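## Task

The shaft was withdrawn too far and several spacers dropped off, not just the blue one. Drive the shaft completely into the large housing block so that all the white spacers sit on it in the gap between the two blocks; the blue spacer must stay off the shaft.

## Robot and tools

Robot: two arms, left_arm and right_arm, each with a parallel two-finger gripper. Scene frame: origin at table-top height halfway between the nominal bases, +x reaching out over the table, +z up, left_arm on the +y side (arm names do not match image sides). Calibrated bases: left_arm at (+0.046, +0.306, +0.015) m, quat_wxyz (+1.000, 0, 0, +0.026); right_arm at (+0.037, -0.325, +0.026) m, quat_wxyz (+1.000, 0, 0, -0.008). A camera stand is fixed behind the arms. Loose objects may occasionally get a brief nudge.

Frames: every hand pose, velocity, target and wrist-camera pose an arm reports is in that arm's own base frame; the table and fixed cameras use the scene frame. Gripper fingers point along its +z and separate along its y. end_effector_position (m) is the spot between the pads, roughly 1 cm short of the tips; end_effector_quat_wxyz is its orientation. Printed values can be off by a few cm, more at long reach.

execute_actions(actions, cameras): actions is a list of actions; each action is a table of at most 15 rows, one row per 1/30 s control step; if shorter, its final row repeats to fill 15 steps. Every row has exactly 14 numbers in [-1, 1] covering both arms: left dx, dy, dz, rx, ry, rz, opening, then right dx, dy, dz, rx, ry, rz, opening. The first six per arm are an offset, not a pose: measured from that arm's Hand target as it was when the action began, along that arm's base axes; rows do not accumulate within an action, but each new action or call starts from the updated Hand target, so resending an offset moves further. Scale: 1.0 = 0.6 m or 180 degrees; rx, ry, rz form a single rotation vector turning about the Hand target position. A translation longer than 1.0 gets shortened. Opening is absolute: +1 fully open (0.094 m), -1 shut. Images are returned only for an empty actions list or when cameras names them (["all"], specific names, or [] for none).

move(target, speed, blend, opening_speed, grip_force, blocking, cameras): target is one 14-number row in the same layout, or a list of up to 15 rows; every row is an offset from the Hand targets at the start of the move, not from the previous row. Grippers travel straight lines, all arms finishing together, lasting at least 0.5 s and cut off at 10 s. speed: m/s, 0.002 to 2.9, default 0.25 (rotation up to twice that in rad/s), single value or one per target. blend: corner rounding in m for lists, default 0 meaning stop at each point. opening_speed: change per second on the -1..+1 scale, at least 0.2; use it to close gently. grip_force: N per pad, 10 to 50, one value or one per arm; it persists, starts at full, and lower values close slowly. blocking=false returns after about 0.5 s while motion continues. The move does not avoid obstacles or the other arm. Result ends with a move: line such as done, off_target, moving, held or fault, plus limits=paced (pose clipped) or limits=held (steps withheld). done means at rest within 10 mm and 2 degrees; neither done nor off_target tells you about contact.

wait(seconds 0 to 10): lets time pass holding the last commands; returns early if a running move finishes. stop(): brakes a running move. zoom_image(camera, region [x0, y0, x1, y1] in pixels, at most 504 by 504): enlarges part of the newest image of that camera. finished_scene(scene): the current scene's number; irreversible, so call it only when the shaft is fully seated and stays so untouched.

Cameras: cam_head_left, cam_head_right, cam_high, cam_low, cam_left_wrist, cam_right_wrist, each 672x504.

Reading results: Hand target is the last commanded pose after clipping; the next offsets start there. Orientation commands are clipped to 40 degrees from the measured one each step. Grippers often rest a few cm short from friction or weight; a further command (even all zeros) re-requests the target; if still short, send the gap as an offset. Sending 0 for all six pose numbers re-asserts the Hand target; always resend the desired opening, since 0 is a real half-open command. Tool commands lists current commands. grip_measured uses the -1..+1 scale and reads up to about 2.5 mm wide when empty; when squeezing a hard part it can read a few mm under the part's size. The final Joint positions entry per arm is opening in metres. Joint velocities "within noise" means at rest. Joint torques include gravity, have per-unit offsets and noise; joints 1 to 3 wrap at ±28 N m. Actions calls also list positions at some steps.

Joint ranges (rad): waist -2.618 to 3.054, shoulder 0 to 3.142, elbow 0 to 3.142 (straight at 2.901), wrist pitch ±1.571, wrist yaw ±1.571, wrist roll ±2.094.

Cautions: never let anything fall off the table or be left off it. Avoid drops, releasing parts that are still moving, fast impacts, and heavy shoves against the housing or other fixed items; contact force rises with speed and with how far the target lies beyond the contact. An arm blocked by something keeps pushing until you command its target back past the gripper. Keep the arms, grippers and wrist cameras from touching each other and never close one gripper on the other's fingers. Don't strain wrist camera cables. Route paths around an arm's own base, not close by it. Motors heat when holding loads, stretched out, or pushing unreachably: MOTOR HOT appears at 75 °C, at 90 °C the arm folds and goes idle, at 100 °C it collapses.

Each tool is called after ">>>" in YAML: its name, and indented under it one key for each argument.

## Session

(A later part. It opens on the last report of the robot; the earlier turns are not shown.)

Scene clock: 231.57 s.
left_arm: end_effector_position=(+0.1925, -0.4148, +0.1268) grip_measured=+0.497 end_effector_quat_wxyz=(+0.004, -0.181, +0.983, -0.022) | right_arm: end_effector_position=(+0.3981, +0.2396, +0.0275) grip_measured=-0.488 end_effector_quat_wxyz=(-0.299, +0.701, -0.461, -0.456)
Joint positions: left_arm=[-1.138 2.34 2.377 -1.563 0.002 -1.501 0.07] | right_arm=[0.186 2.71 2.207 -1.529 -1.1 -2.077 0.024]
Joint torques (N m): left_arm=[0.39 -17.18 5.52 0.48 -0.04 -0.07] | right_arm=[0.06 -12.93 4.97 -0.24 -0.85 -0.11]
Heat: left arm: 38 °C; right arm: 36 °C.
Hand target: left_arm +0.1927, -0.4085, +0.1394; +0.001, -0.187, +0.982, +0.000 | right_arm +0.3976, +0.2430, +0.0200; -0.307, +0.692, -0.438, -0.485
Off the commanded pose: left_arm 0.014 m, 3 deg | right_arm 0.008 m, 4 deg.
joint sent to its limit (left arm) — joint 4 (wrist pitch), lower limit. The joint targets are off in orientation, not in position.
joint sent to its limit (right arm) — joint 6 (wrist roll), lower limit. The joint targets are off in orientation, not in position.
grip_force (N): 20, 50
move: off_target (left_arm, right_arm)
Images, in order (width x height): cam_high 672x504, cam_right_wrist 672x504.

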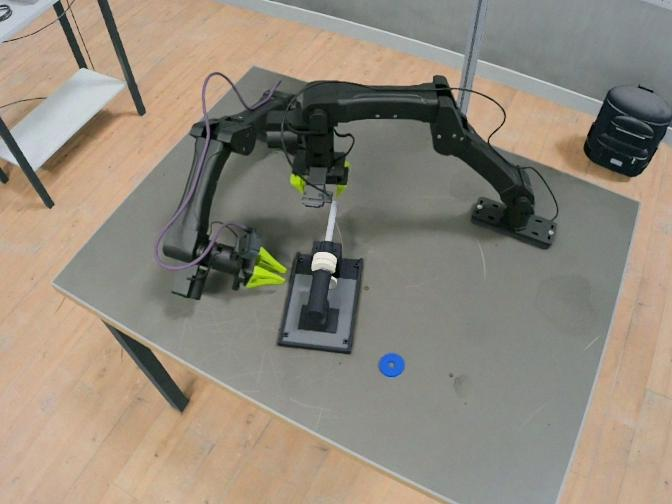

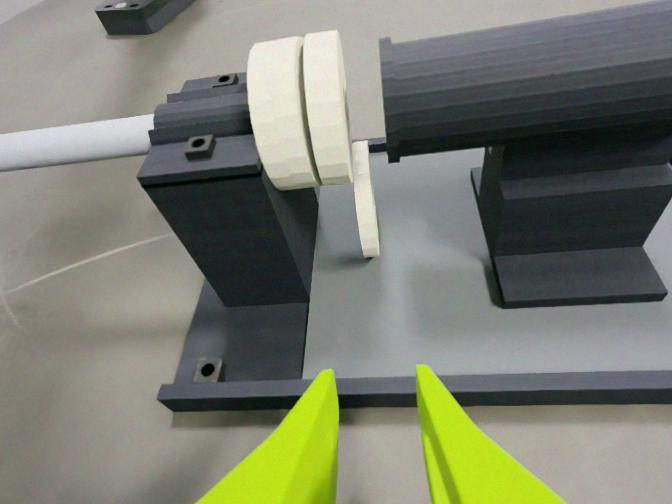

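>>> move:
  target: [0, 0, 0, 0, 0, 0, 0.5, -0.0393, 0.076, -0.0333, 0, 0, 0, -0.49]
  speed: 0.08
  cameras: ["cam_right_wrist", "cam_low"]

>>> zoom_image:
  camera: "cam_right_wrist"
  region: [280, 220, 480, 420]

Scene clock: 243.00 s.
left_arm: end_effector_position=(+0.1925, -0.4148, +0.1268) grip_measured=+0.497 end_effector_quat_wxyz=(+0.004, -0.181, +0.983, -0.022) | right_arm: end_effector_position=(+0.3759, +0.2860, +0.0051) grip_measured=-0.488 end_effector_quat_wxyz=(-0.300, +0.707, -0.434, -0.471)
Joint positions: left_arm=[-1.138 2.34 2.377 -1.563 0.002 -1.501 0.07] | right_arm=[0.291 2.71 2.101 -1.338 -1.155 -1.996 0.024]
Joint torques (N m): left_arm=[0.4 -17.18 5.53 0.49 -0.03 -0.07] | right_arm=[-0.01 -13.5 4.57 -0.07 -0.89 0.02]
Heat: left arm: 39 °C; right arm: 36 °C.
Hand target: left_arm +0.1927, -0.4085, +0.1394; +0.001, -0.187, +0.982, +0.000 | right_arm +0.3740, +0.2887, +0.0000; -0.307, +0.692, -0.438, -0.485
Off the commanded pose: left_arm 0.014 m, 3 deg | right_arm 0.006 m, 3 deg.
joint sent to its limit (left arm) — joint 4 (wrist pitch), lower limit. The joint targets are off in orientation, not in position.
grip_force (N): 20, 50
move: off_target (left_arm, right_arm)
Images, in order (width x height): cam_low 672x504, cam_right_wrist 672x504.

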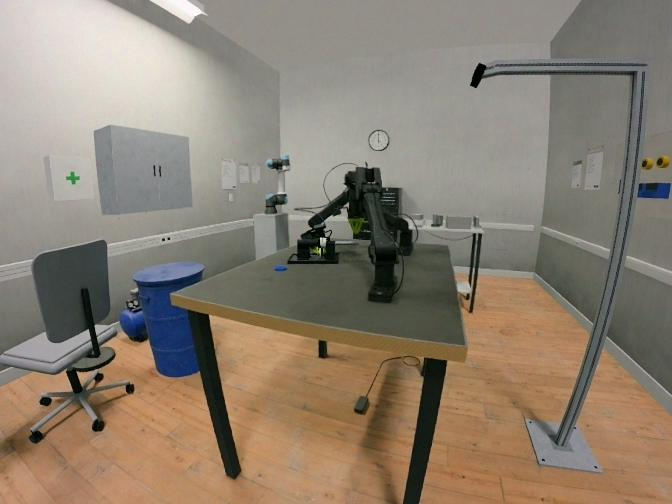

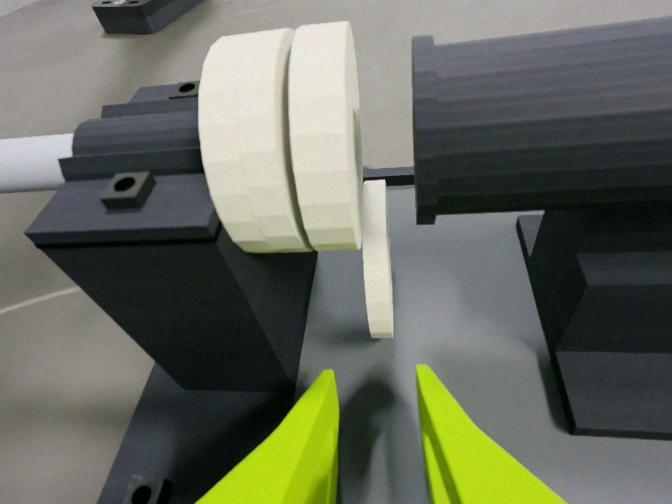

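Scaled by 2.520 from the camera's 672x504 image, which has a finer 960x720 frame.

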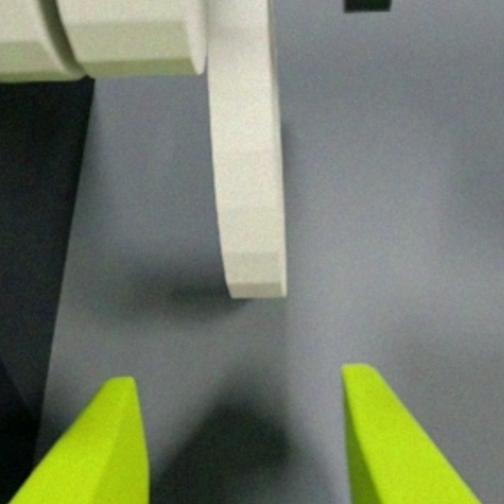

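>>> move:
  target: [0, 0, 0, 0, 0, 0, 0.5, -0.0028, 0.0097, 0.0145, 0, 0, 0, -0.49]
  speed: 0.06
  cameras: ["cam_right_wrist"]

>>> zoom_image:
  camera: "cam_right_wrist"
  region: [280, 220, 480, 420]

Scene clock: 247.83 s.
left_arm: end_effector_position=(+0.1925, -0.4148, +0.1268) grip_measured=+0.497 end_effector_quat_wxyz=(+0.004, -0.181, +0.983, -0.022) | right_arm: end_effector_position=(+0.3734, +0.2898, +0.0050) grip_measured=-0.488 end_effector_quat_wxyz=(-0.298, +0.697, -0.441, -0.481)
Joint positions: left_arm=[-1.138 2.34 2.377 -1.563 0.002 -1.501 0.07] | right_arm=[0.298 2.71 2.089 -1.326 -1.172 -1.966 0.024]
Joint torques (N m): left_arm=[0.4 -17.2 5.52 0.49 -0.03 -0.07] | right_arm=[0.46 -15.92 4.38 -0.01 -0.74 0.02]
Heat: left arm: 39 °C; right arm: 36 °C.
Hand target: left_arm +0.1927, -0.4085, +0.1394; +0.001, -0.187, +0.982, +0.000 | right_arm +0.3722, +0.2944, +0.0086; -0.307, +0.692, -0.438, -0.485
Off the commanded pose: left_arm 0.014 m, 3 deg | right_arm 0.006 m, 1 deg.
joint sent to its limit (left arm) — joint 4 (wrist pitch), lower limit. The joint targets are off in orientation, not in position.
grip_force (N): 20, 50
move: off_target (left_arm)
Images, in order (width x height): cam_right_wrist 672x504.

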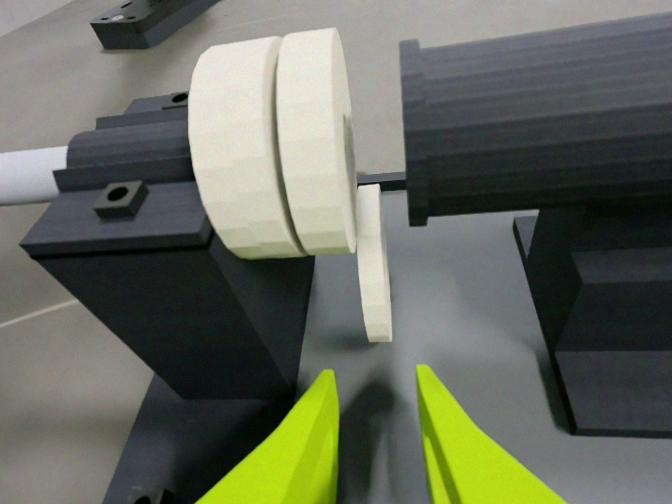

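Scaled by 2.520 from the camera's 672x504 image, which has a finer 960x720 frame.

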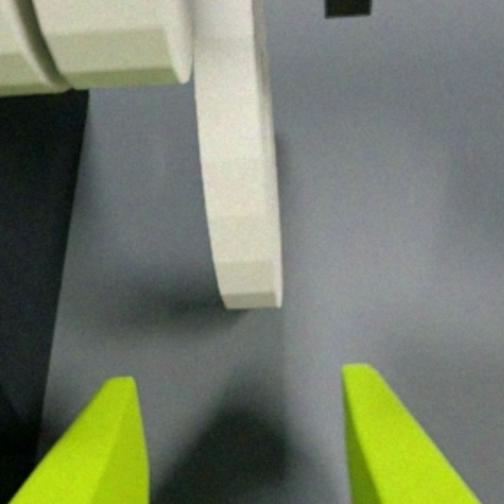

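>>> move:
  target: [0, 0, 0, 0, 0, 0, 0.5, -0.0014, 0.003, 0.015, 0, 0, 0, -0.49]
  speed: 0.06
  cameras: ["cam_right_wrist"]

>>> zoom_image:
  camera: "cam_right_wrist"
  region: [280, 220, 480, 420]

Scene clock: 249.17 s.
left_arm: end_effector_position=(+0.1925, -0.4148, +0.1268) grip_measured=+0.497 end_effector_quat_wxyz=(+0.004, -0.181, +0.983, -0.022) | right_arm: end_effector_position=(+0.3733, +0.2902, +0.0052) grip_measured=-0.488 end_effector_quat_wxyz=(-0.295, +0.694, -0.445, -0.483)
Joint positions: left_arm=[-1.138 2.34 2.377 -1.563 0.002 -1.501 0.07] | right_arm=[0.299 2.71 2.089 -1.326 -1.174 -1.955 0.024]
Joint torques (N m): left_arm=[0.4 -17.18 5.52 0.49 -0.03 -0.07] | right_arm=[0.73 -18.04 3.99 -0.07 -0.76 0.03]
Heat: left arm: 39 °C; right arm: 37 °C.
Hand target: left_arm +0.1927, -0.4085, +0.1394; +0.001, -0.187, +0.982, +0.000 | right_arm +0.3714, +0.2962, +0.0176; -0.307, +0.692, -0.438, -0.485
Off the commanded pose: left_arm 0.014 m, 3 deg | right_arm 0.014 m, 2 deg.
joint sent to its limit (left arm) — joint 4 (wrist pitch), lower limit. The joint targets are off in orientation, not in position.
grip_force (N): 20, 50
move: off_target (left_arm, right_arm)
Images, in order (width x height): cam_right_wrist 672x504.

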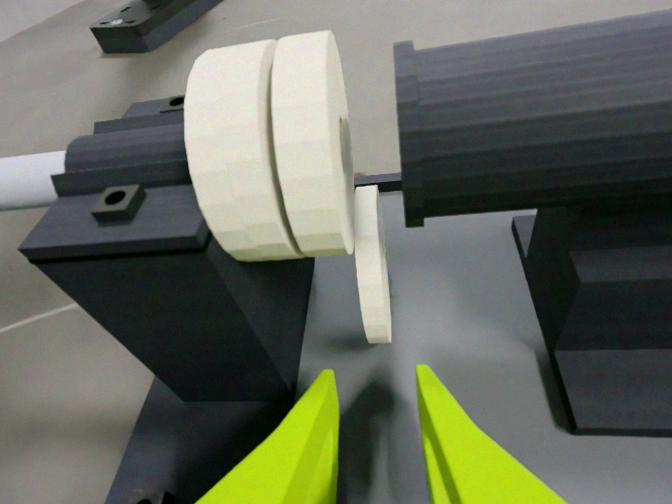

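Scaled by 2.520 from the camera's 672x504 image, which has a finer 960x720 frame.

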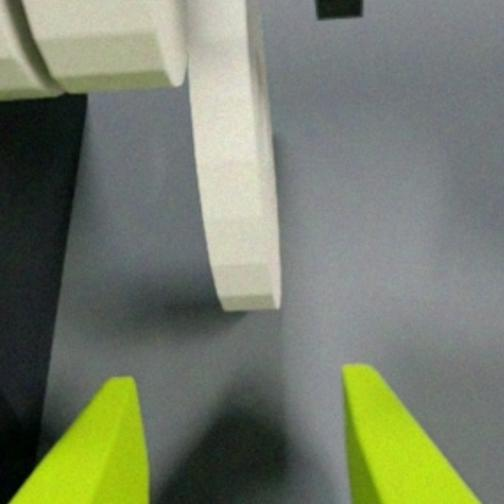

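>>> move:
  target: [0, 0, 0, 0, 0, 0, 0.5, 0.0, 0.0, 0.02, 0, 0, 0, -0.49]
  speed: 0.06
  cameras: ["cam_right_wrist"]

Scene clock: 250.33 s.
left_arm: end_effector_position=(+0.1925, -0.4148, +0.1268) grip_measured=+0.497 end_effector_quat_wxyz=(+0.004, -0.181, +0.983, -0.022) | right_arm: end_effector_position=(+0.3733, +0.2903, +0.0053) grip_measured=-0.488 end_effector_quat_wxyz=(-0.295, +0.693, -0.446, -0.483)
Joint positions: left_arm=[-1.138 2.34 2.377 -1.563 0.002 -1.501 0.07] | right_arm=[0.299 2.71 2.089 -1.326 -1.174 -1.952 0.024]
Joint torques (N m): left_arm=[0.39 -17.17 5.53 0.49 -0.03 -0.07] | right_arm=[0.76 -20.23 4.41 -0.33 -0.76 0.03]
Heat: left arm: 39 °C; right arm: 37 °C.
Hand target: left_arm +0.1927, -0.4085, +0.1394; +0.001, -0.187, +0.982, +0.000 | right_arm +0.3714, +0.2962, +0.0296; -0.307, +0.692, -0.438, -0.485
Off the commanded pose: left_arm 0.014 m, 3 deg | right_arm 0.025 m, 2 deg.
joint sent to its limit (left arm) — joint 4 (wrist pitch), lower limit. The joint targets are off in orientation, not in position.
grip_force (N): 20, 50
move: off_target (left_arm, right_arm)
Images, in order (width x height): cam_right_wrist 672x504.

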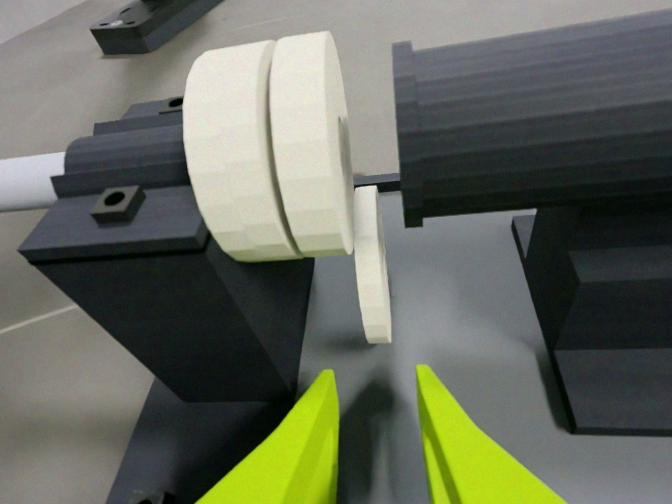

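>>> move:
  target: [0, 0, 0, 0, 0, 0, 0.5, 0.0, 0.0, 0.02, 0, 0, 0, -0.49]
  speed: 0.06
  cameras: ["cam_right_wrist"]

Scene clock: 251.73 s.
left_arm: end_effector_position=(+0.1925, -0.4148, +0.1268) grip_measured=+0.497 end_effector_quat_wxyz=(+0.004, -0.181, +0.983, -0.022) | right_arm: end_effector_position=(+0.3706, +0.2914, +0.0128) grip_measured=-0.488 end_effector_quat_wxyz=(-0.290, +0.692, -0.448, -0.487)
Joint positions: left_arm=[-1.138 2.34 2.377 -1.563 0.002 -1.501 0.07] | right_arm=[0.303 2.695 2.089 -1.351 -1.174 -1.948 0.024]
Joint torques (N m): left_arm=[0.38 -17.17 5.52 0.49 -0.03 -0.06] | right_arm=[0.46 -20.85 5.01 -0.36 -0.75 0.01]
Heat: left arm: 39 °C; right arm: 37 °C.
Hand target: left_arm +0.1927, -0.4085, +0.1394; +0.001, -0.187, +0.982, +0.000 | right_arm +0.3713, +0.2963, +0.0416; -0.307, +0.692, -0.438, -0.485
Off the commanded pose: left_arm 0.014 m, 3 deg | right_arm 0.029 m, 2 deg.
joint sent to its limit (left arm) — joint 4 (wrist pitch), lower limit. The joint targets are off in orientation, not in position.
grip_force (N): 20, 50
move: off_target (left_arm, right_arm)
Images, in order (width x height): cam_right_wrist 672x504.

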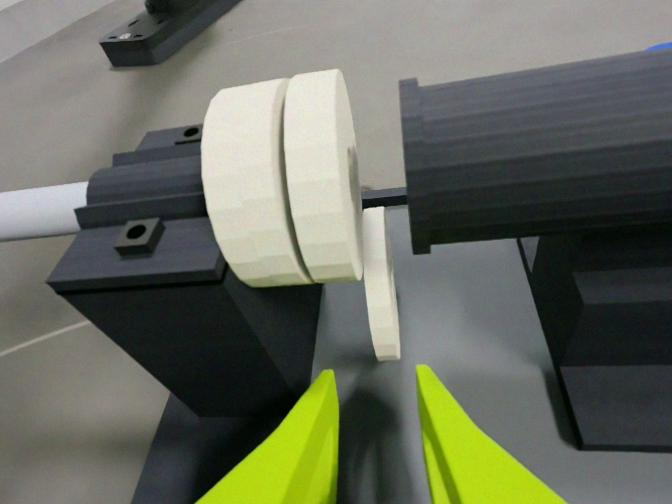

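>>> move:
  target: [0, 0, 0, 0, 0, 0, 0.5, -0.0055, 0.0195, 0.0, 0, 0, 0, -0.49]
  speed: 0.06
  cameras: ["cam_right_wrist"]

>>> zoom_image:
  camera: "cam_right_wrist"
  region: [280, 220, 480, 420]

Scene clock: 254.73 s.
left_arm: end_effector_position=(+0.1925, -0.4148, +0.1268) grip_measured=+0.497 end_effector_quat_wxyz=(+0.004, -0.181, +0.983, -0.022) | right_arm: end_effector_position=(+0.3639, +0.3016, +0.0134) grip_measured=-0.488 end_effector_quat_wxyz=(-0.278, +0.690, -0.453, -0.492)
Joint positions: left_arm=[-1.138 2.34 2.377 -1.563 0.002 -1.501 0.07] | right_arm=[0.33 2.679 2.065 -1.314 -1.174 -1.889 0.024]
Joint torques (N m): left_arm=[0.39 -17.2 5.52 0.48 -0.03 -0.07] | right_arm=[0.36 -21.04 4.59 -0.02 -0.85 0]
Heat: left arm: 40 °C; right arm: 37 °C.
Hand target: left_arm +0.1927, -0.4085, +0.1394; +0.001, -0.187, +0.982, +0.000 | right_arm +0.3681, +0.3080, +0.0416; -0.307, +0.692, -0.438, -0.485
Off the commanded pose: left_arm 0.014 m, 3 deg | right_arm 0.029 m, 4 deg.
joint sent to its limit (left arm) — joint 4 (wrist pitch), lower limit. The joint targets are off in orientation, not in position.
grip_force (N): 20, 50
move: off_target (left_arm, right_arm)
Images, in order (width x height): cam_right_wrist 672x504.

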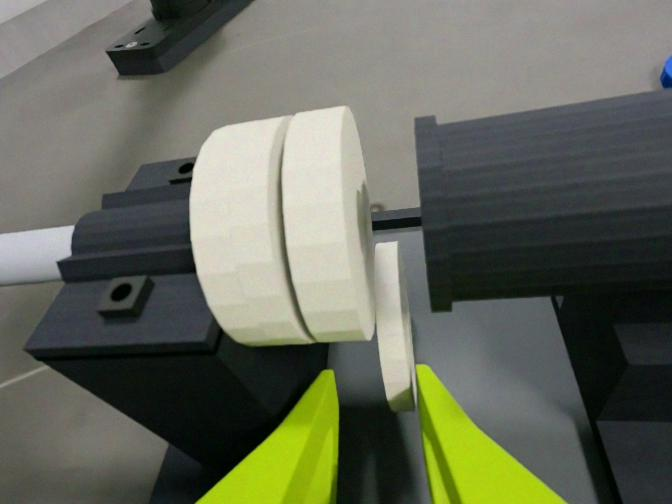

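Scaled by 2.520 from the camera's 672x504 image, which has a finer 960x720 frame.

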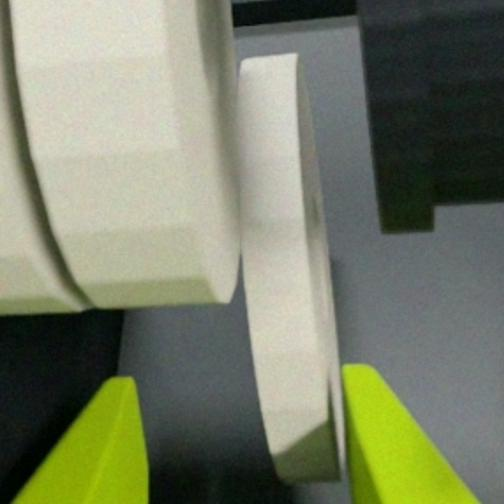

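>>> move:
  target: [0, 0, 0, 0, 0, 0, 0.5, 0.011, 0.0045, 0.0, 0, 0, 0, -0.49]
  speed: 0.06
  cameras: ["cam_right_wrist"]

>>> zoom_image:
  camera: "cam_right_wrist"
  region: [280, 220, 480, 420]

Scene clock: 257.80 s.
left_arm: end_effector_position=(+0.1925, -0.4148, +0.1268) grip_measured=+0.497 end_effector_quat_wxyz=(+0.004, -0.181, +0.983, -0.022) | right_arm: end_effector_position=(+0.3666, +0.3025, +0.0158) grip_measured=-0.488 end_effector_quat_wxyz=(-0.280, +0.690, -0.454, -0.490)
Joint positions: left_arm=[-1.138 2.34 2.377 -1.563 0.002 -1.501 0.07] | right_arm=[0.33 2.679 2.078 -1.314 -1.174 -1.879 0.024]
Joint torques (N m): left_arm=[0.39 -17.18 5.53 0.49 -0.03 -0.08] | right_arm=[0.39 -18.47 7.83 -0.18 -0.85 -0.01]
Heat: left arm: 40 °C; right arm: 37 °C.
Hand target: left_arm +0.1927, -0.4085, +0.1394; +0.001, -0.187, +0.982, +0.000 | right_arm +0.3747, +0.3107, +0.0417; -0.307, +0.692, -0.438, -0.485
Off the commanded pose: left_arm 0.014 m, 3 deg | right_arm 0.028 m, 4 deg.
joint sent to its limit (left arm) — joint 4 (wrist pitch), lower limit. The joint targets are off in orientation, not in position.
grip_force (N): 20, 50
move: off_target (left_arm, right_arm)
Images, in order (width x height): cam_right_wrist 672x504.

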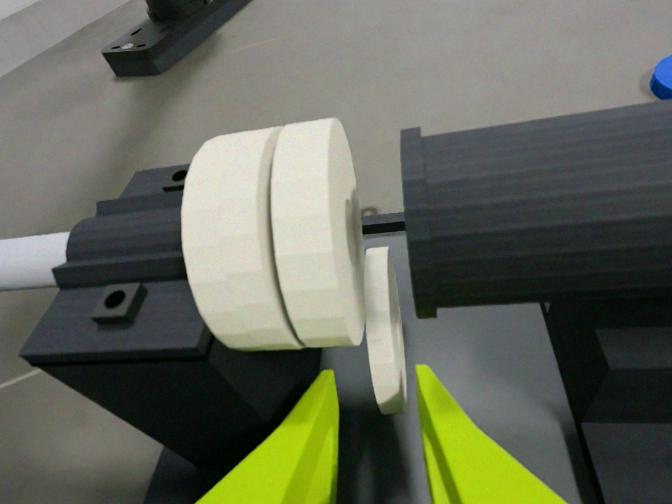

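Scaled by 2.520 from the camera's 672x504 image, which has a finer 960x720 frame.

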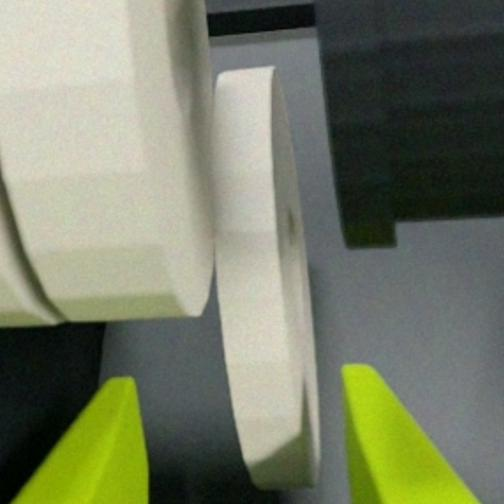

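>>> move:
  target: [0, 0, 0, 0, 0, 0, 0.5, 0.011, 0.005, -0.002, 0, 0, 0, -0.49]
  speed: 0.06
  cameras: ["cam_right_wrist"]

>>> zoom_image:
  camera: "cam_right_wrist"
  region: [280, 220, 480, 420]

Scene clock: 259.33 s.
left_arm: end_effector_position=(+0.1925, -0.4148, +0.1268) grip_measured=+0.497 end_effector_quat_wxyz=(+0.004, -0.181, +0.983, -0.022) | right_arm: end_effector_position=(+0.3793, +0.3068, +0.0291) grip_measured=-0.488 end_effector_quat_wxyz=(-0.296, +0.698, -0.445, -0.476)
Joint positions: left_arm=[-1.138 2.34 2.377 -1.563 0.002 -1.501 0.07] | right_arm=[0.33 2.679 2.145 -1.32 -1.174 -1.865 0.024]
Joint torques (N m): left_arm=[0.39 -17.18 5.52 0.49 -0.03 -0.07] | right_arm=[0.51 -15.25 8.09 -0.21 -0.87 0]
Heat: left arm: 40 °C; right arm: 37 °C.
Hand target: left_arm +0.1927, -0.4085, +0.1394; +0.001, -0.187, +0.982, +0.000 | right_arm +0.3813, +0.3136, +0.0404; -0.307, +0.692, -0.438, -0.485
Off the commanded pose: left_arm 0.014 m, 3 deg | right_arm 0.013 m, 2 deg.
joint sent to its limit (left arm) — joint 4 (wrist pitch), lower limit. The joint targets are off in orientation, not in position.
grip_force (N): 20, 50
move: off_target (left_arm, right_arm)
Images, in order (width x height): cam_right_wrist 672x504.

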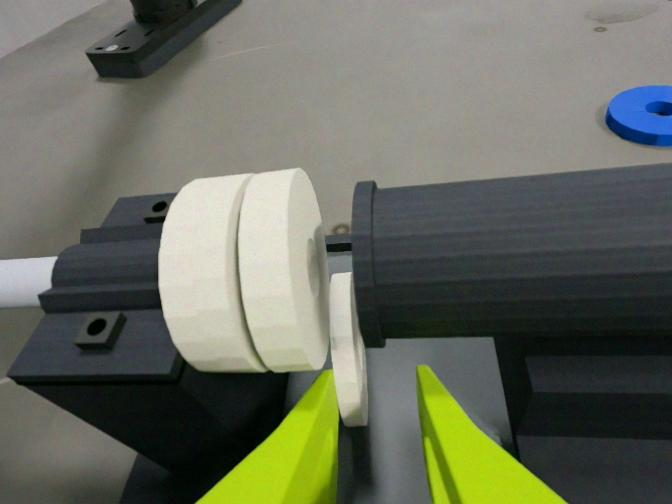

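Scaled by 2.520 from the camera's 672x504 image, which has a finer 960x720 frame.

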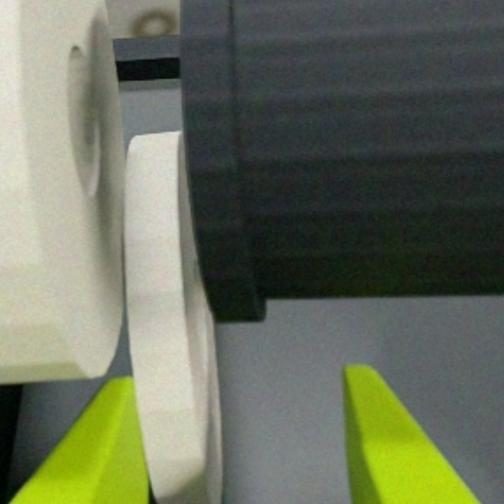

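>>> move:
  target: [0, 0, 0, 0, 0, 0, 0.5, -0.0175, -0.0133, -0.054, 0, 0, 0, -0.49]
  speed: 0.05
  cameras: ["cam_right_wrist"]

>>> zoom_image:
  camera: "cam_right_wrist"
  region: [280, 220, 480, 420]

Scene clock: 262.50 s.
left_arm: end_effector_position=(+0.1925, -0.4148, +0.1268) grip_measured=+0.497 end_effector_quat_wxyz=(+0.004, -0.181, +0.983, -0.022) | right_arm: end_effector_position=(+0.3721, +0.3044, +0.0109) grip_measured=-0.488 end_effector_quat_wxyz=(-0.298, +0.701, -0.440, -0.475)
Joint positions: left_arm=[-1.138 2.34 2.377 -1.563 0.002 -1.501 0.07] | right_arm=[0.33 2.679 2.067 -1.251 -1.174 -1.887 0.024]
Joint torques (N m): left_arm=[0.4 -17.18 5.52 0.49 -0.03 -0.07] | right_arm=[-0.13 -14.23 4.63 0.08 -0.83 -0.1]
Heat: left arm: 40 °C; right arm: 37 °C.
Hand target: left_arm +0.1927, -0.4085, +0.1394; +0.001, -0.187, +0.982, +0.000 | right_arm +0.3708, +0.3057, +0.0081; -0.307, +0.692, -0.438, -0.485
Off the commanded pose: left_arm 0.014 m, 3 deg | right_arm 0.003 m, 2 deg.
joint sent to its limit (left arm) — joint 4 (wrist pitch), lower limit. The joint targets are off in orientation, not in position.
grip_force (N): 20, 50
move: off_target (left_arm)
Images, in order (width x height): cam_right_wrist 672x504.

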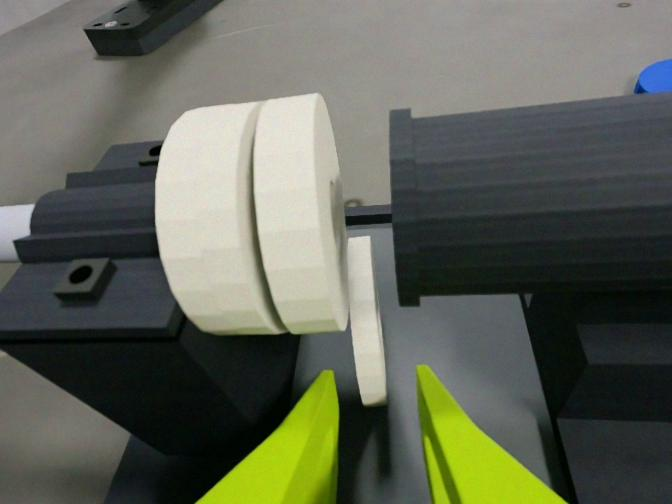

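Scaled by 2.520 from the camera's 672x504 image, which has a finer 960x720 frame.

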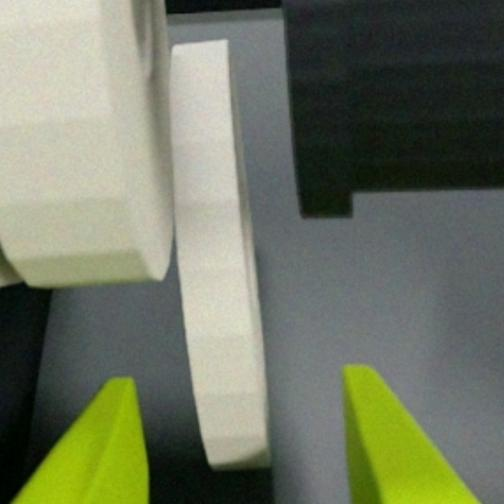

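>>> move:
  target: [0, 0, 0, 0, 0, 0, 0.5, 0, 0, 0, 0, 0, 0, -0.8]
  speed: 0.05
  grip_force: [20, 40]
  opening_speed: 0.3
  cameras: ["cam_right_wrist"]

>>> zoom_image:
  camera: "cam_right_wrist"
  region: [280, 220, 480, 420]

Scene clock: 265.03 s.
left_arm: end_effector_position=(+0.1925, -0.4148, +0.1268) grip_measured=+0.497 end_effector_quat_wxyz=(+0.004, -0.181, +0.983, -0.022) | right_arm: end_effector_position=(+0.3723, +0.3044, +0.0108) grip_measured=-0.798 end_effector_quat_wxyz=(-0.299, +0.701, -0.439, -0.475)
Joint positions: left_arm=[-1.138 2.34 2.377 -1.563 0.002 -1.501 0.07] | right_arm=[0.33 2.679 2.067 -1.25 -1.174 -1.887 0.01]
Joint torques (N m): left_arm=[0.39 -17.18 5.53 0.49 -0.03 -0.07] | right_arm=[-0.13 -14.24 4.57 0.07 -0.83 -0.1]
Heat: left arm: 40 °C; right arm: 37 °C.
Hand target: left_arm +0.1927, -0.4085, +0.1394; +0.001, -0.187, +0.982, +0.000 | right_arm +0.3708, +0.3057, +0.0081; -0.307, +0.692, -0.438, -0.485
Off the commanded pose: left_arm 0.014 m, 3 deg | right_arm 0.003 m, 2 deg.
joint sent to its limit (left arm) — joint 4 (wrist pitch), lower limit. The joint targets are off in orientation, not in position.
grip_force (N): 20, 40
move: off_target (left_arm)
Images, in order (width x height): cam_right_wrist 672x504.

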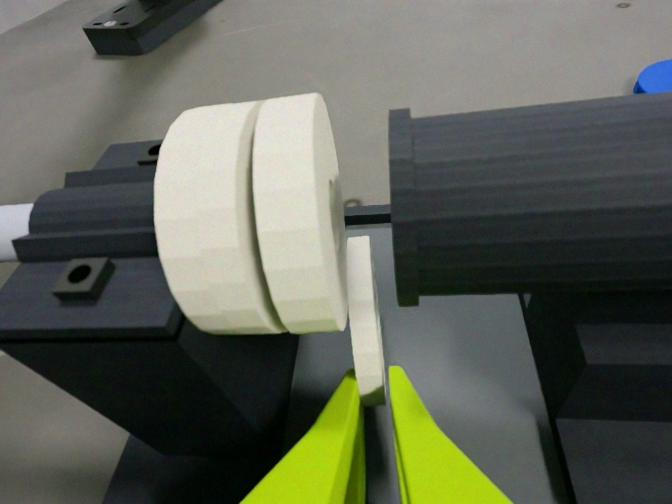

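Scaled by 2.520 from the camera's 672x504 image, which has a finer 960x720 frame.

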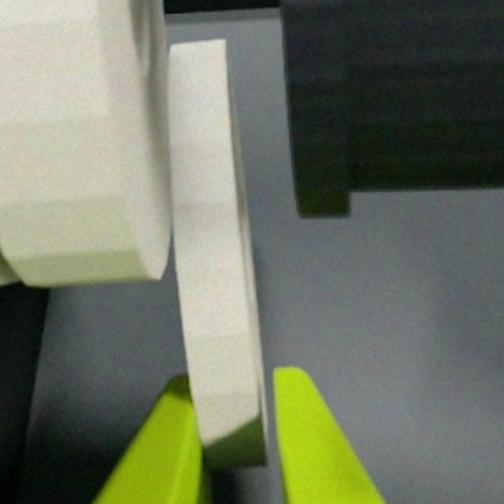

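>>> move:
  target: [0, 0, 0, 0, 0, 0, 0.5, 0, 0, 0, 0, 0, 0, -0.92]
  speed: 0.05
  opening_speed: 0.2
  cameras: ["cam_right_wrist"]

>>> zoom_image:
  camera: "cam_right_wrist"
  region: [280, 220, 480, 420]

Scene clock: 266.27 s.
left_arm: end_effector_position=(+0.1925, -0.4148, +0.1268) grip_measured=+0.497 end_effector_quat_wxyz=(+0.004, -0.181, +0.983, -0.022) | right_arm: end_effector_position=(+0.3723, +0.3044, +0.0108) grip_measured=-0.867 end_effector_quat_wxyz=(-0.299, +0.701, -0.439, -0.475)
Joint positions: left_arm=[-1.138 2.34 2.377 -1.563 0.002 -1.501 0.07] | right_arm=[0.33 2.679 2.067 -1.25 -1.174 -1.887 0.006]
Joint torques (N m): left_arm=[0.4 -17.2 5.52 0.49 -0.03 -0.07] | right_arm=[-0.13 -14.24 4.59 0.07 -0.83 -0.1]
Heat: left arm: 40 °C; right arm: 36 °C.
Hand target: left_arm +0.1927, -0.4085, +0.1394; +0.001, -0.187, +0.982, +0.000 | right_arm +0.3708, +0.3057, +0.0081; -0.307, +0.692, -0.438, -0.485
Off the commanded pose: left_arm 0.014 m, 3 deg | right_arm 0.003 m, 2 deg.
joint sent to its limit (left arm) — joint 4 (wrist pitch), lower limit. The joint targets are off in orientation, not in position.
grip_force (N): 20, 40
move: off_target (left_arm)
Images, in order (width x height): cam_right_wrist 672x504.

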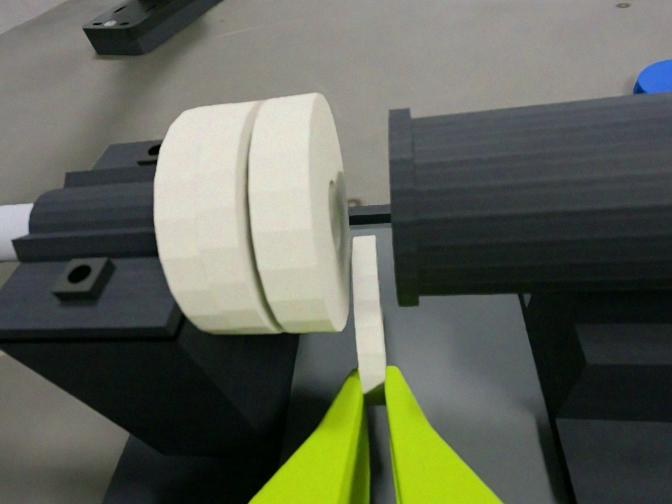

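Scaled by 2.520 from the camera's 672x504 image, which has a finer 960x720 frame.

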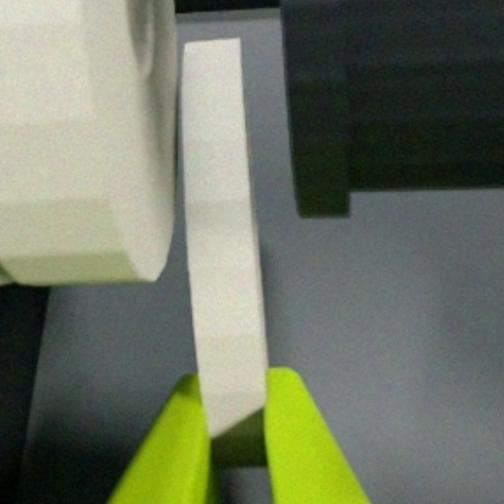

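>>> move:
  target: [0, 0, 0, 0, 0, 0, 0.5, 0.0422, -0.0815, 0.02, 0, 0, 0, -1]
  speed: 0.06
  cameras: ["cam_right_wrist", "cam_high"]

>>> zoom_image:
  camera: "cam_right_wrist"
  region: [240, 120, 500, 440]

Scene clock: 269.43 s.
left_arm: end_effector_position=(+0.1925, -0.4148, +0.1268) grip_measured=+0.497 end_effector_quat_wxyz=(+0.004, -0.181, +0.983, -0.022) | right_arm: end_effector_position=(+0.3936, +0.2569, +0.0228) grip_measured=-0.867 end_effector_quat_wxyz=(-0.306, +0.696, -0.449, -0.470)
Joint positions: left_arm=[-1.138 2.34 2.377 -1.563 0.002 -1.501 0.07] | right_arm=[0.219 2.738 2.217 -1.513 -1.142 -2.077 0.006]
Joint torques (N m): left_arm=[0.4 -17.18 5.52 0.49 -0.03 -0.07] | right_arm=[-0.31 -12.96 7.87 -0.53 -0.62 -0.11]
Heat: left arm: 40 °C; right arm: 36 °C.
Hand target: left_arm +0.1927, -0.4085, +0.1394; +0.001, -0.187, +0.982, +0.000 | right_arm +0.3962, +0.2567, +0.0202; -0.307, +0.692, -0.438, -0.485
Off the commanded pose: left_arm 0.014 m, 3 deg | right_arm 0.004 m, 2 deg.
joint sent to its limit (left arm) — joint 4 (wrist pitch), lower limit. The joint targets are off in orientation, not in position.
joint sent to its limit (right arm) — joint 6 (wrist roll), lower limit. The joint targets still meet the commanded pose.
grip_force (N): 20, 40
move: off_target (left_arm)
Images, in order (width x height): cam_high 672x504, cam_right_wrist 672x504.

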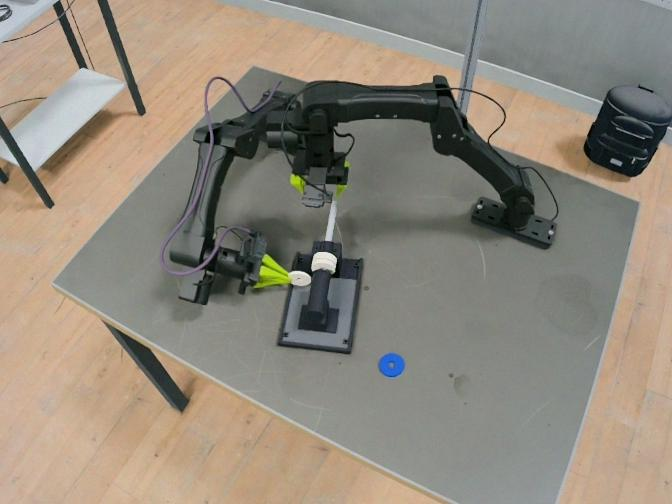

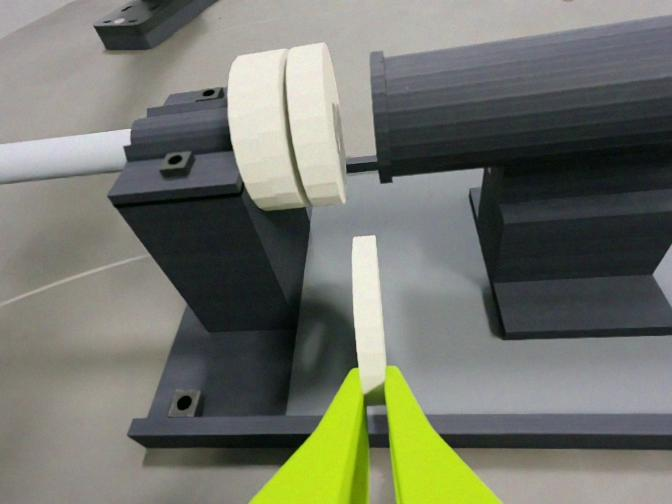

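Scaled by 1.575 from the camera's 672x504 image, which has a finer 960x720 frame.

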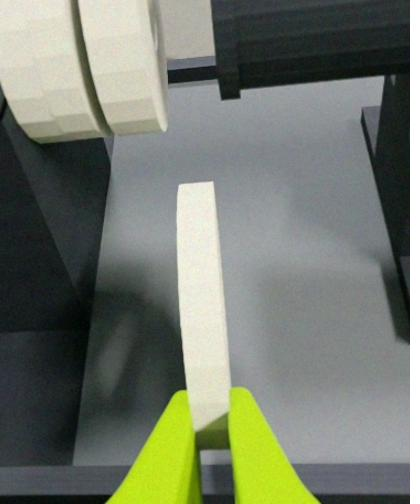

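>>> move:
  target: [0, 0, 0, 0, 0, 0, 0.5, 0, 0, -0.022, 0, 0, 0, -1]
  speed: 0.04
  cameras: ["cam_right_wrist", "cam_low"]

>>> zoom_image:
  camera: "cam_right_wrist"
  region: [240, 200, 500, 450]

>>> zoom_image:
  camera: "cam_low"
  region: [280, 220, 370, 280]

Scene clock: 281.27 s.
left_arm: end_effector_position=(+0.1925, -0.4148, +0.1268) grip_measured=+0.497 end_effector_quat_wxyz=(+0.004, -0.181, +0.983, -0.022) | right_arm: end_effector_position=(+0.3914, +0.2563, +0.0132) grip_measured=-0.867 end_effector_quat_wxyz=(-0.299, +0.692, -0.453, -0.476)
Joint positions: left_arm=[-1.138 2.34 2.377 -1.563 0.002 -1.501 0.07] | right_arm=[0.219 2.76 2.217 -1.513 -1.141 -2.077 0.006]
Joint torques (N m): left_arm=[0.39 -17.18 5.53 0.49 -0.03 -0.07] | right_arm=[-0.32 -12.92 7.25 -0.26 -0.62 -0.11]
Motor temperatures (°C): left_arm=[25 41 34 30 24 24 28] | right_arm=[25 37 30 29 25 25 24]
Heat: left arm: 41 °C; right arm: 37 °C.
Hand target: left_arm +0.1927, -0.4085, +0.1394; +0.001, -0.187, +0.982, +0.000 | right_arm +0.3962, +0.2568, +0.0070; -0.307, +0.692, -0.438, -0.485
Off the commanded pose: left_arm 0.014 m, 3 deg | right_arm 0.008 m, 2 deg.
joint sent to its limit (left arm) — joint 4 (wrist pitch), lower limit. The joint targets are off in orientation, not in position.
joint sent to its limit (right arm) — joint 6 (wrist roll), lower limit. The joint targets still meet the commanded pose.
grip_force (N): 20, 40
move: off_target (left_arm)
Images, in order (width x height): cam_low 672x504, cam_right_wrist 672x504.

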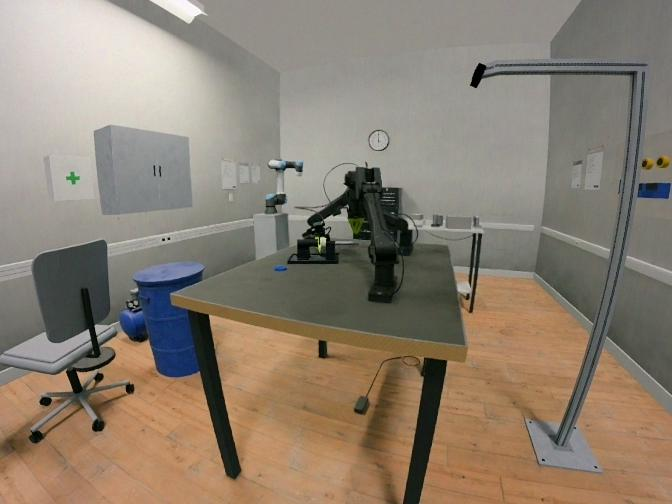

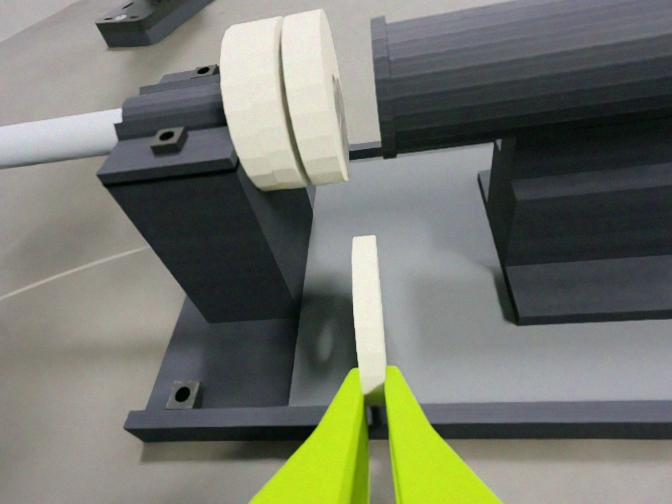

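Scaled by 1.938 from the camera's 672x504 image, which has a finer 960x720 frame.

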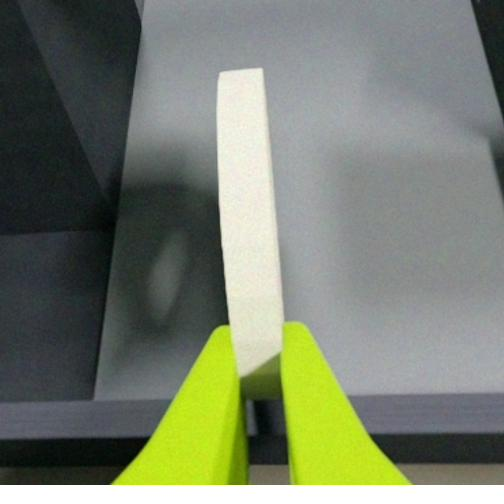

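Scaled by 5.600 from the camera's 672x504 image, which has a finer 960x720 frame.

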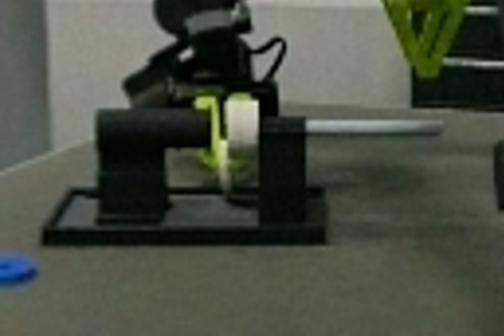

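>>> move:
  target: [0, 0, 0, 0, 0, 0, 0.5, 0, 0, -0.006, 0, 0, 0, -1]
  speed: 0.04
  cameras: ["cam_right_wrist"]

>>> zoom_image:
  camera: "cam_right_wrist"
  region: [240, 200, 500, 450]

Scene clock: 282.60 s.
left_arm: end_effector_position=(+0.1925, -0.4148, +0.1268) grip_measured=+0.497 end_effector_quat_wxyz=(+0.004, -0.181, +0.983, -0.022) | right_arm: end_effector_position=(+0.3924, +0.2565, +0.0127) grip_measured=-0.867 end_effector_quat_wxyz=(-0.301, +0.694, -0.452, -0.473)
Joint positions: left_arm=[-1.138 2.34 2.377 -1.563 0.002 -1.501 0.07] | right_arm=[0.219 2.76 2.217 -1.505 -1.141 -2.077 0.006]
Joint torques (N m): left_arm=[0.4 -17.18 5.53 0.49 -0.03 -0.06] | right_arm=[-0.32 -12.36 7.02 -0.26 -0.62 -0.11]
Heat: left arm: 41 °C; right arm: 37 °C.
Hand target: left_arm +0.1927, -0.4085, +0.1394; +0.001, -0.187, +0.982, +0.000 | right_arm +0.3962, +0.2568, +0.0034; -0.307, +0.692, -0.438, -0.485
Off the commanded pose: left_arm 0.014 m, 3 deg | right_arm 0.010 m, 2 deg.
joint sent to its limit (left arm) — joint 4 (wrist pitch), lower limit. The joint targets are off in orientation, not in position.
joint sent to its limit (right arm) — joint 6 (wrist roll), lower limit. The joint targets still meet the commanded pose.
grip_force (N): 20, 40
move: off_target (left_arm)
Images, in order (width x height): cam_right_wrist 672x504.

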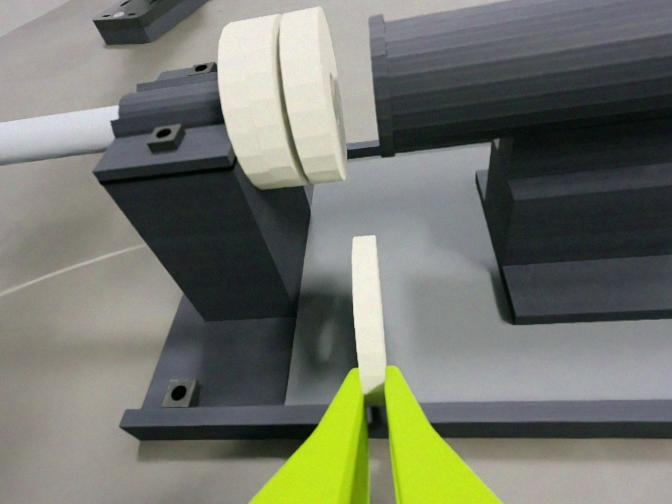

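Scaled by 1.938 from the camera's 672x504 image, which has a finer 960x720 frame.

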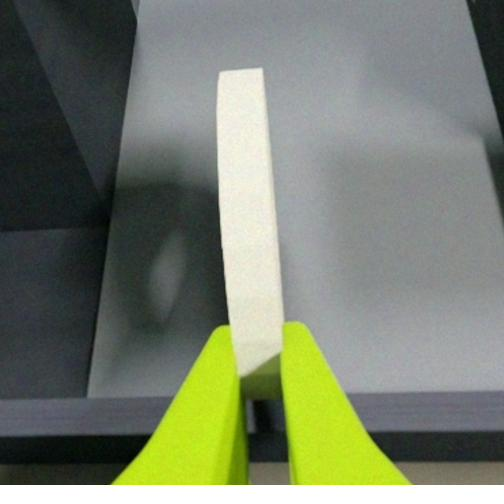

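>>> move:
  target: [0, 0, 0, 0, 0, 0, 0.5, 0, 0, -0.008, 0, 0, 0, -1]
  speed: 0.04
  cameras: ["cam_right_wrist"]

>>> zoom_image:
  camera: "cam_right_wrist"
  region: [240, 200, 500, 450]

Scene clock: 283.77 s.
left_arm: end_effector_position=(+0.1925, -0.4148, +0.1268) grip_measured=+0.497 end_effector_quat_wxyz=(+0.004, -0.181, +0.983, -0.022) | right_arm: end_effector_position=(+0.3925, +0.2566, +0.0098) grip_measured=-0.867 end_effector_quat_wxyz=(-0.301, +0.693, -0.452, -0.474)
Joint positions: left_arm=[-1.138 2.34 2.377 -1.563 0.002 -1.501 0.07] | right_arm=[0.219 2.766 2.217 -1.499 -1.142 -2.077 0.006]
Joint torques (N m): left_arm=[0.4 -17.18 5.52 0.49 -0.03 -0.07] | right_arm=[-0.32 -12.14 6.86 -0.2 -0.6 -0.11]
Heat: left arm: 41 °C; right arm: 37 °C.
Hand target: left_arm +0.1927, -0.4085, +0.1394; +0.001, -0.187, +0.982, +0.000 | right_arm +0.3962, +0.2568, -0.0014; -0.307, +0.692, -0.438, -0.485
Off the commanded pose: left_arm 0.014 m, 3 deg | right_arm 0.012 m, 2 deg.
joint sent to its limit (left arm) — joint 4 (wrist pitch), lower limit. The joint targets are off in orientation, not in position.
joint sent to its limit (right arm) — joint 6 (wrist roll), lower limit. The joint targets still meet the commanded pose.
grip_force (N): 20, 40
move: off_target (left_arm, right_arm)
Images, in order (width x height): cam_right_wrist 672x504.

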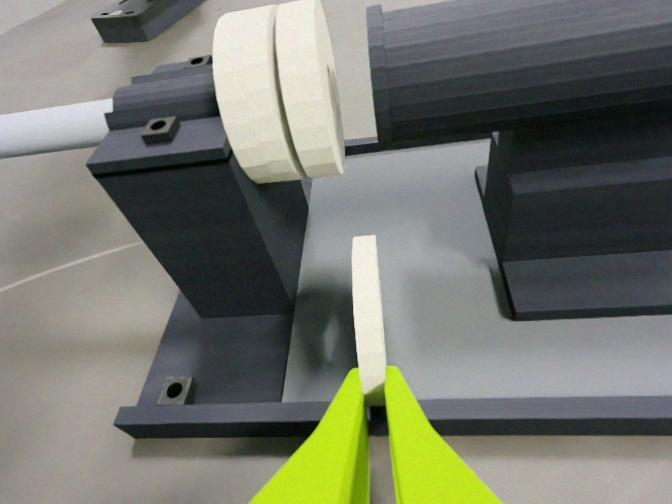

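Scaled by 1.938 from the camera's 672x504 image, which has a finer 960x720 frame.

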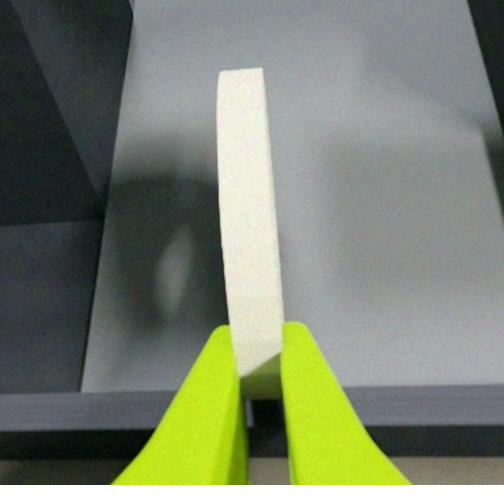

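>>> move:
  target: [0, 0, 0, 0, 0, 0, 0.5, 0, 0, 0, 0, 0, 0, -0.79]
  speed: 0.04
  opening_speed: 0.4
  cameras: ["cam_right_wrist"]

>>> zoom_image:
  camera: "cam_right_wrist"
  region: [240, 200, 500, 450]

Scene clock: 285.13 s.
left_arm: end_effector_position=(+0.1925, -0.4148, +0.1268) grip_measured=+0.497 end_effector_quat_wxyz=(+0.004, -0.181, +0.983, -0.022) | right_arm: end_effector_position=(+0.3920, +0.2565, +0.0062) grip_measured=-0.792 end_effector_quat_wxyz=(-0.300, +0.692, -0.453, -0.475)
Joint positions: left_arm=[-1.138 2.34 2.377 -1.563 0.002 -1.501 0.07] | right_arm=[0.219 2.774 2.217 -1.496 -1.142 -2.077 0.01]
Joint torques (N m): left_arm=[0.4 -17.18 5.5 0.49 -0.03 -0.07] | right_arm=[-0.31 -12.82 7.02 -0.25 -0.61 -0.11]
Heat: left arm: 41 °C; right arm: 37 °C.
Hand target: left_arm +0.1927, -0.4085, +0.1394; +0.001, -0.187, +0.982, +0.000 | right_arm +0.3962, +0.2568, -0.0015; -0.307, +0.692, -0.438, -0.485
Off the commanded pose: left_arm 0.014 m, 3 deg | right_arm 0.009 m, 2 deg.
joint sent to its limit (left arm) — joint 4 (wrist pitch), lower limit. The joint targets are off in orientation, not in position.
joint sent to its limit (right arm) — joint 6 (wrist roll), lower limit. The joint targets still meet the commanded pose.
grip_force (N): 20, 40
move: off_target (left_arm)
Images, in order (width x height): cam_right_wrist 672x504.

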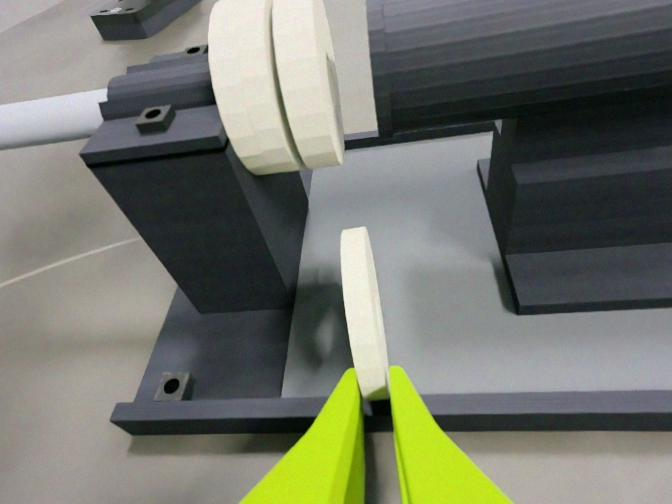

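Scaled by 1.938 from the camera's 672x504 image, which has a finer 960x720 frame.

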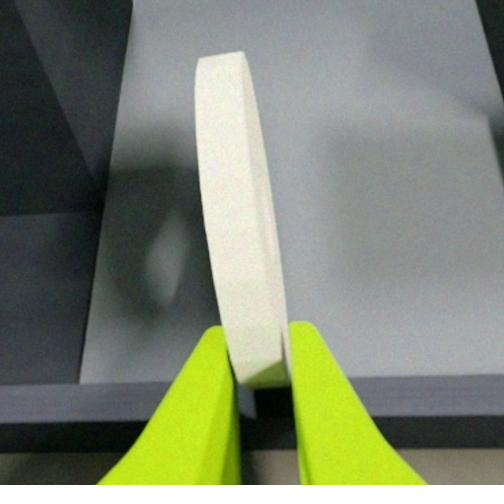

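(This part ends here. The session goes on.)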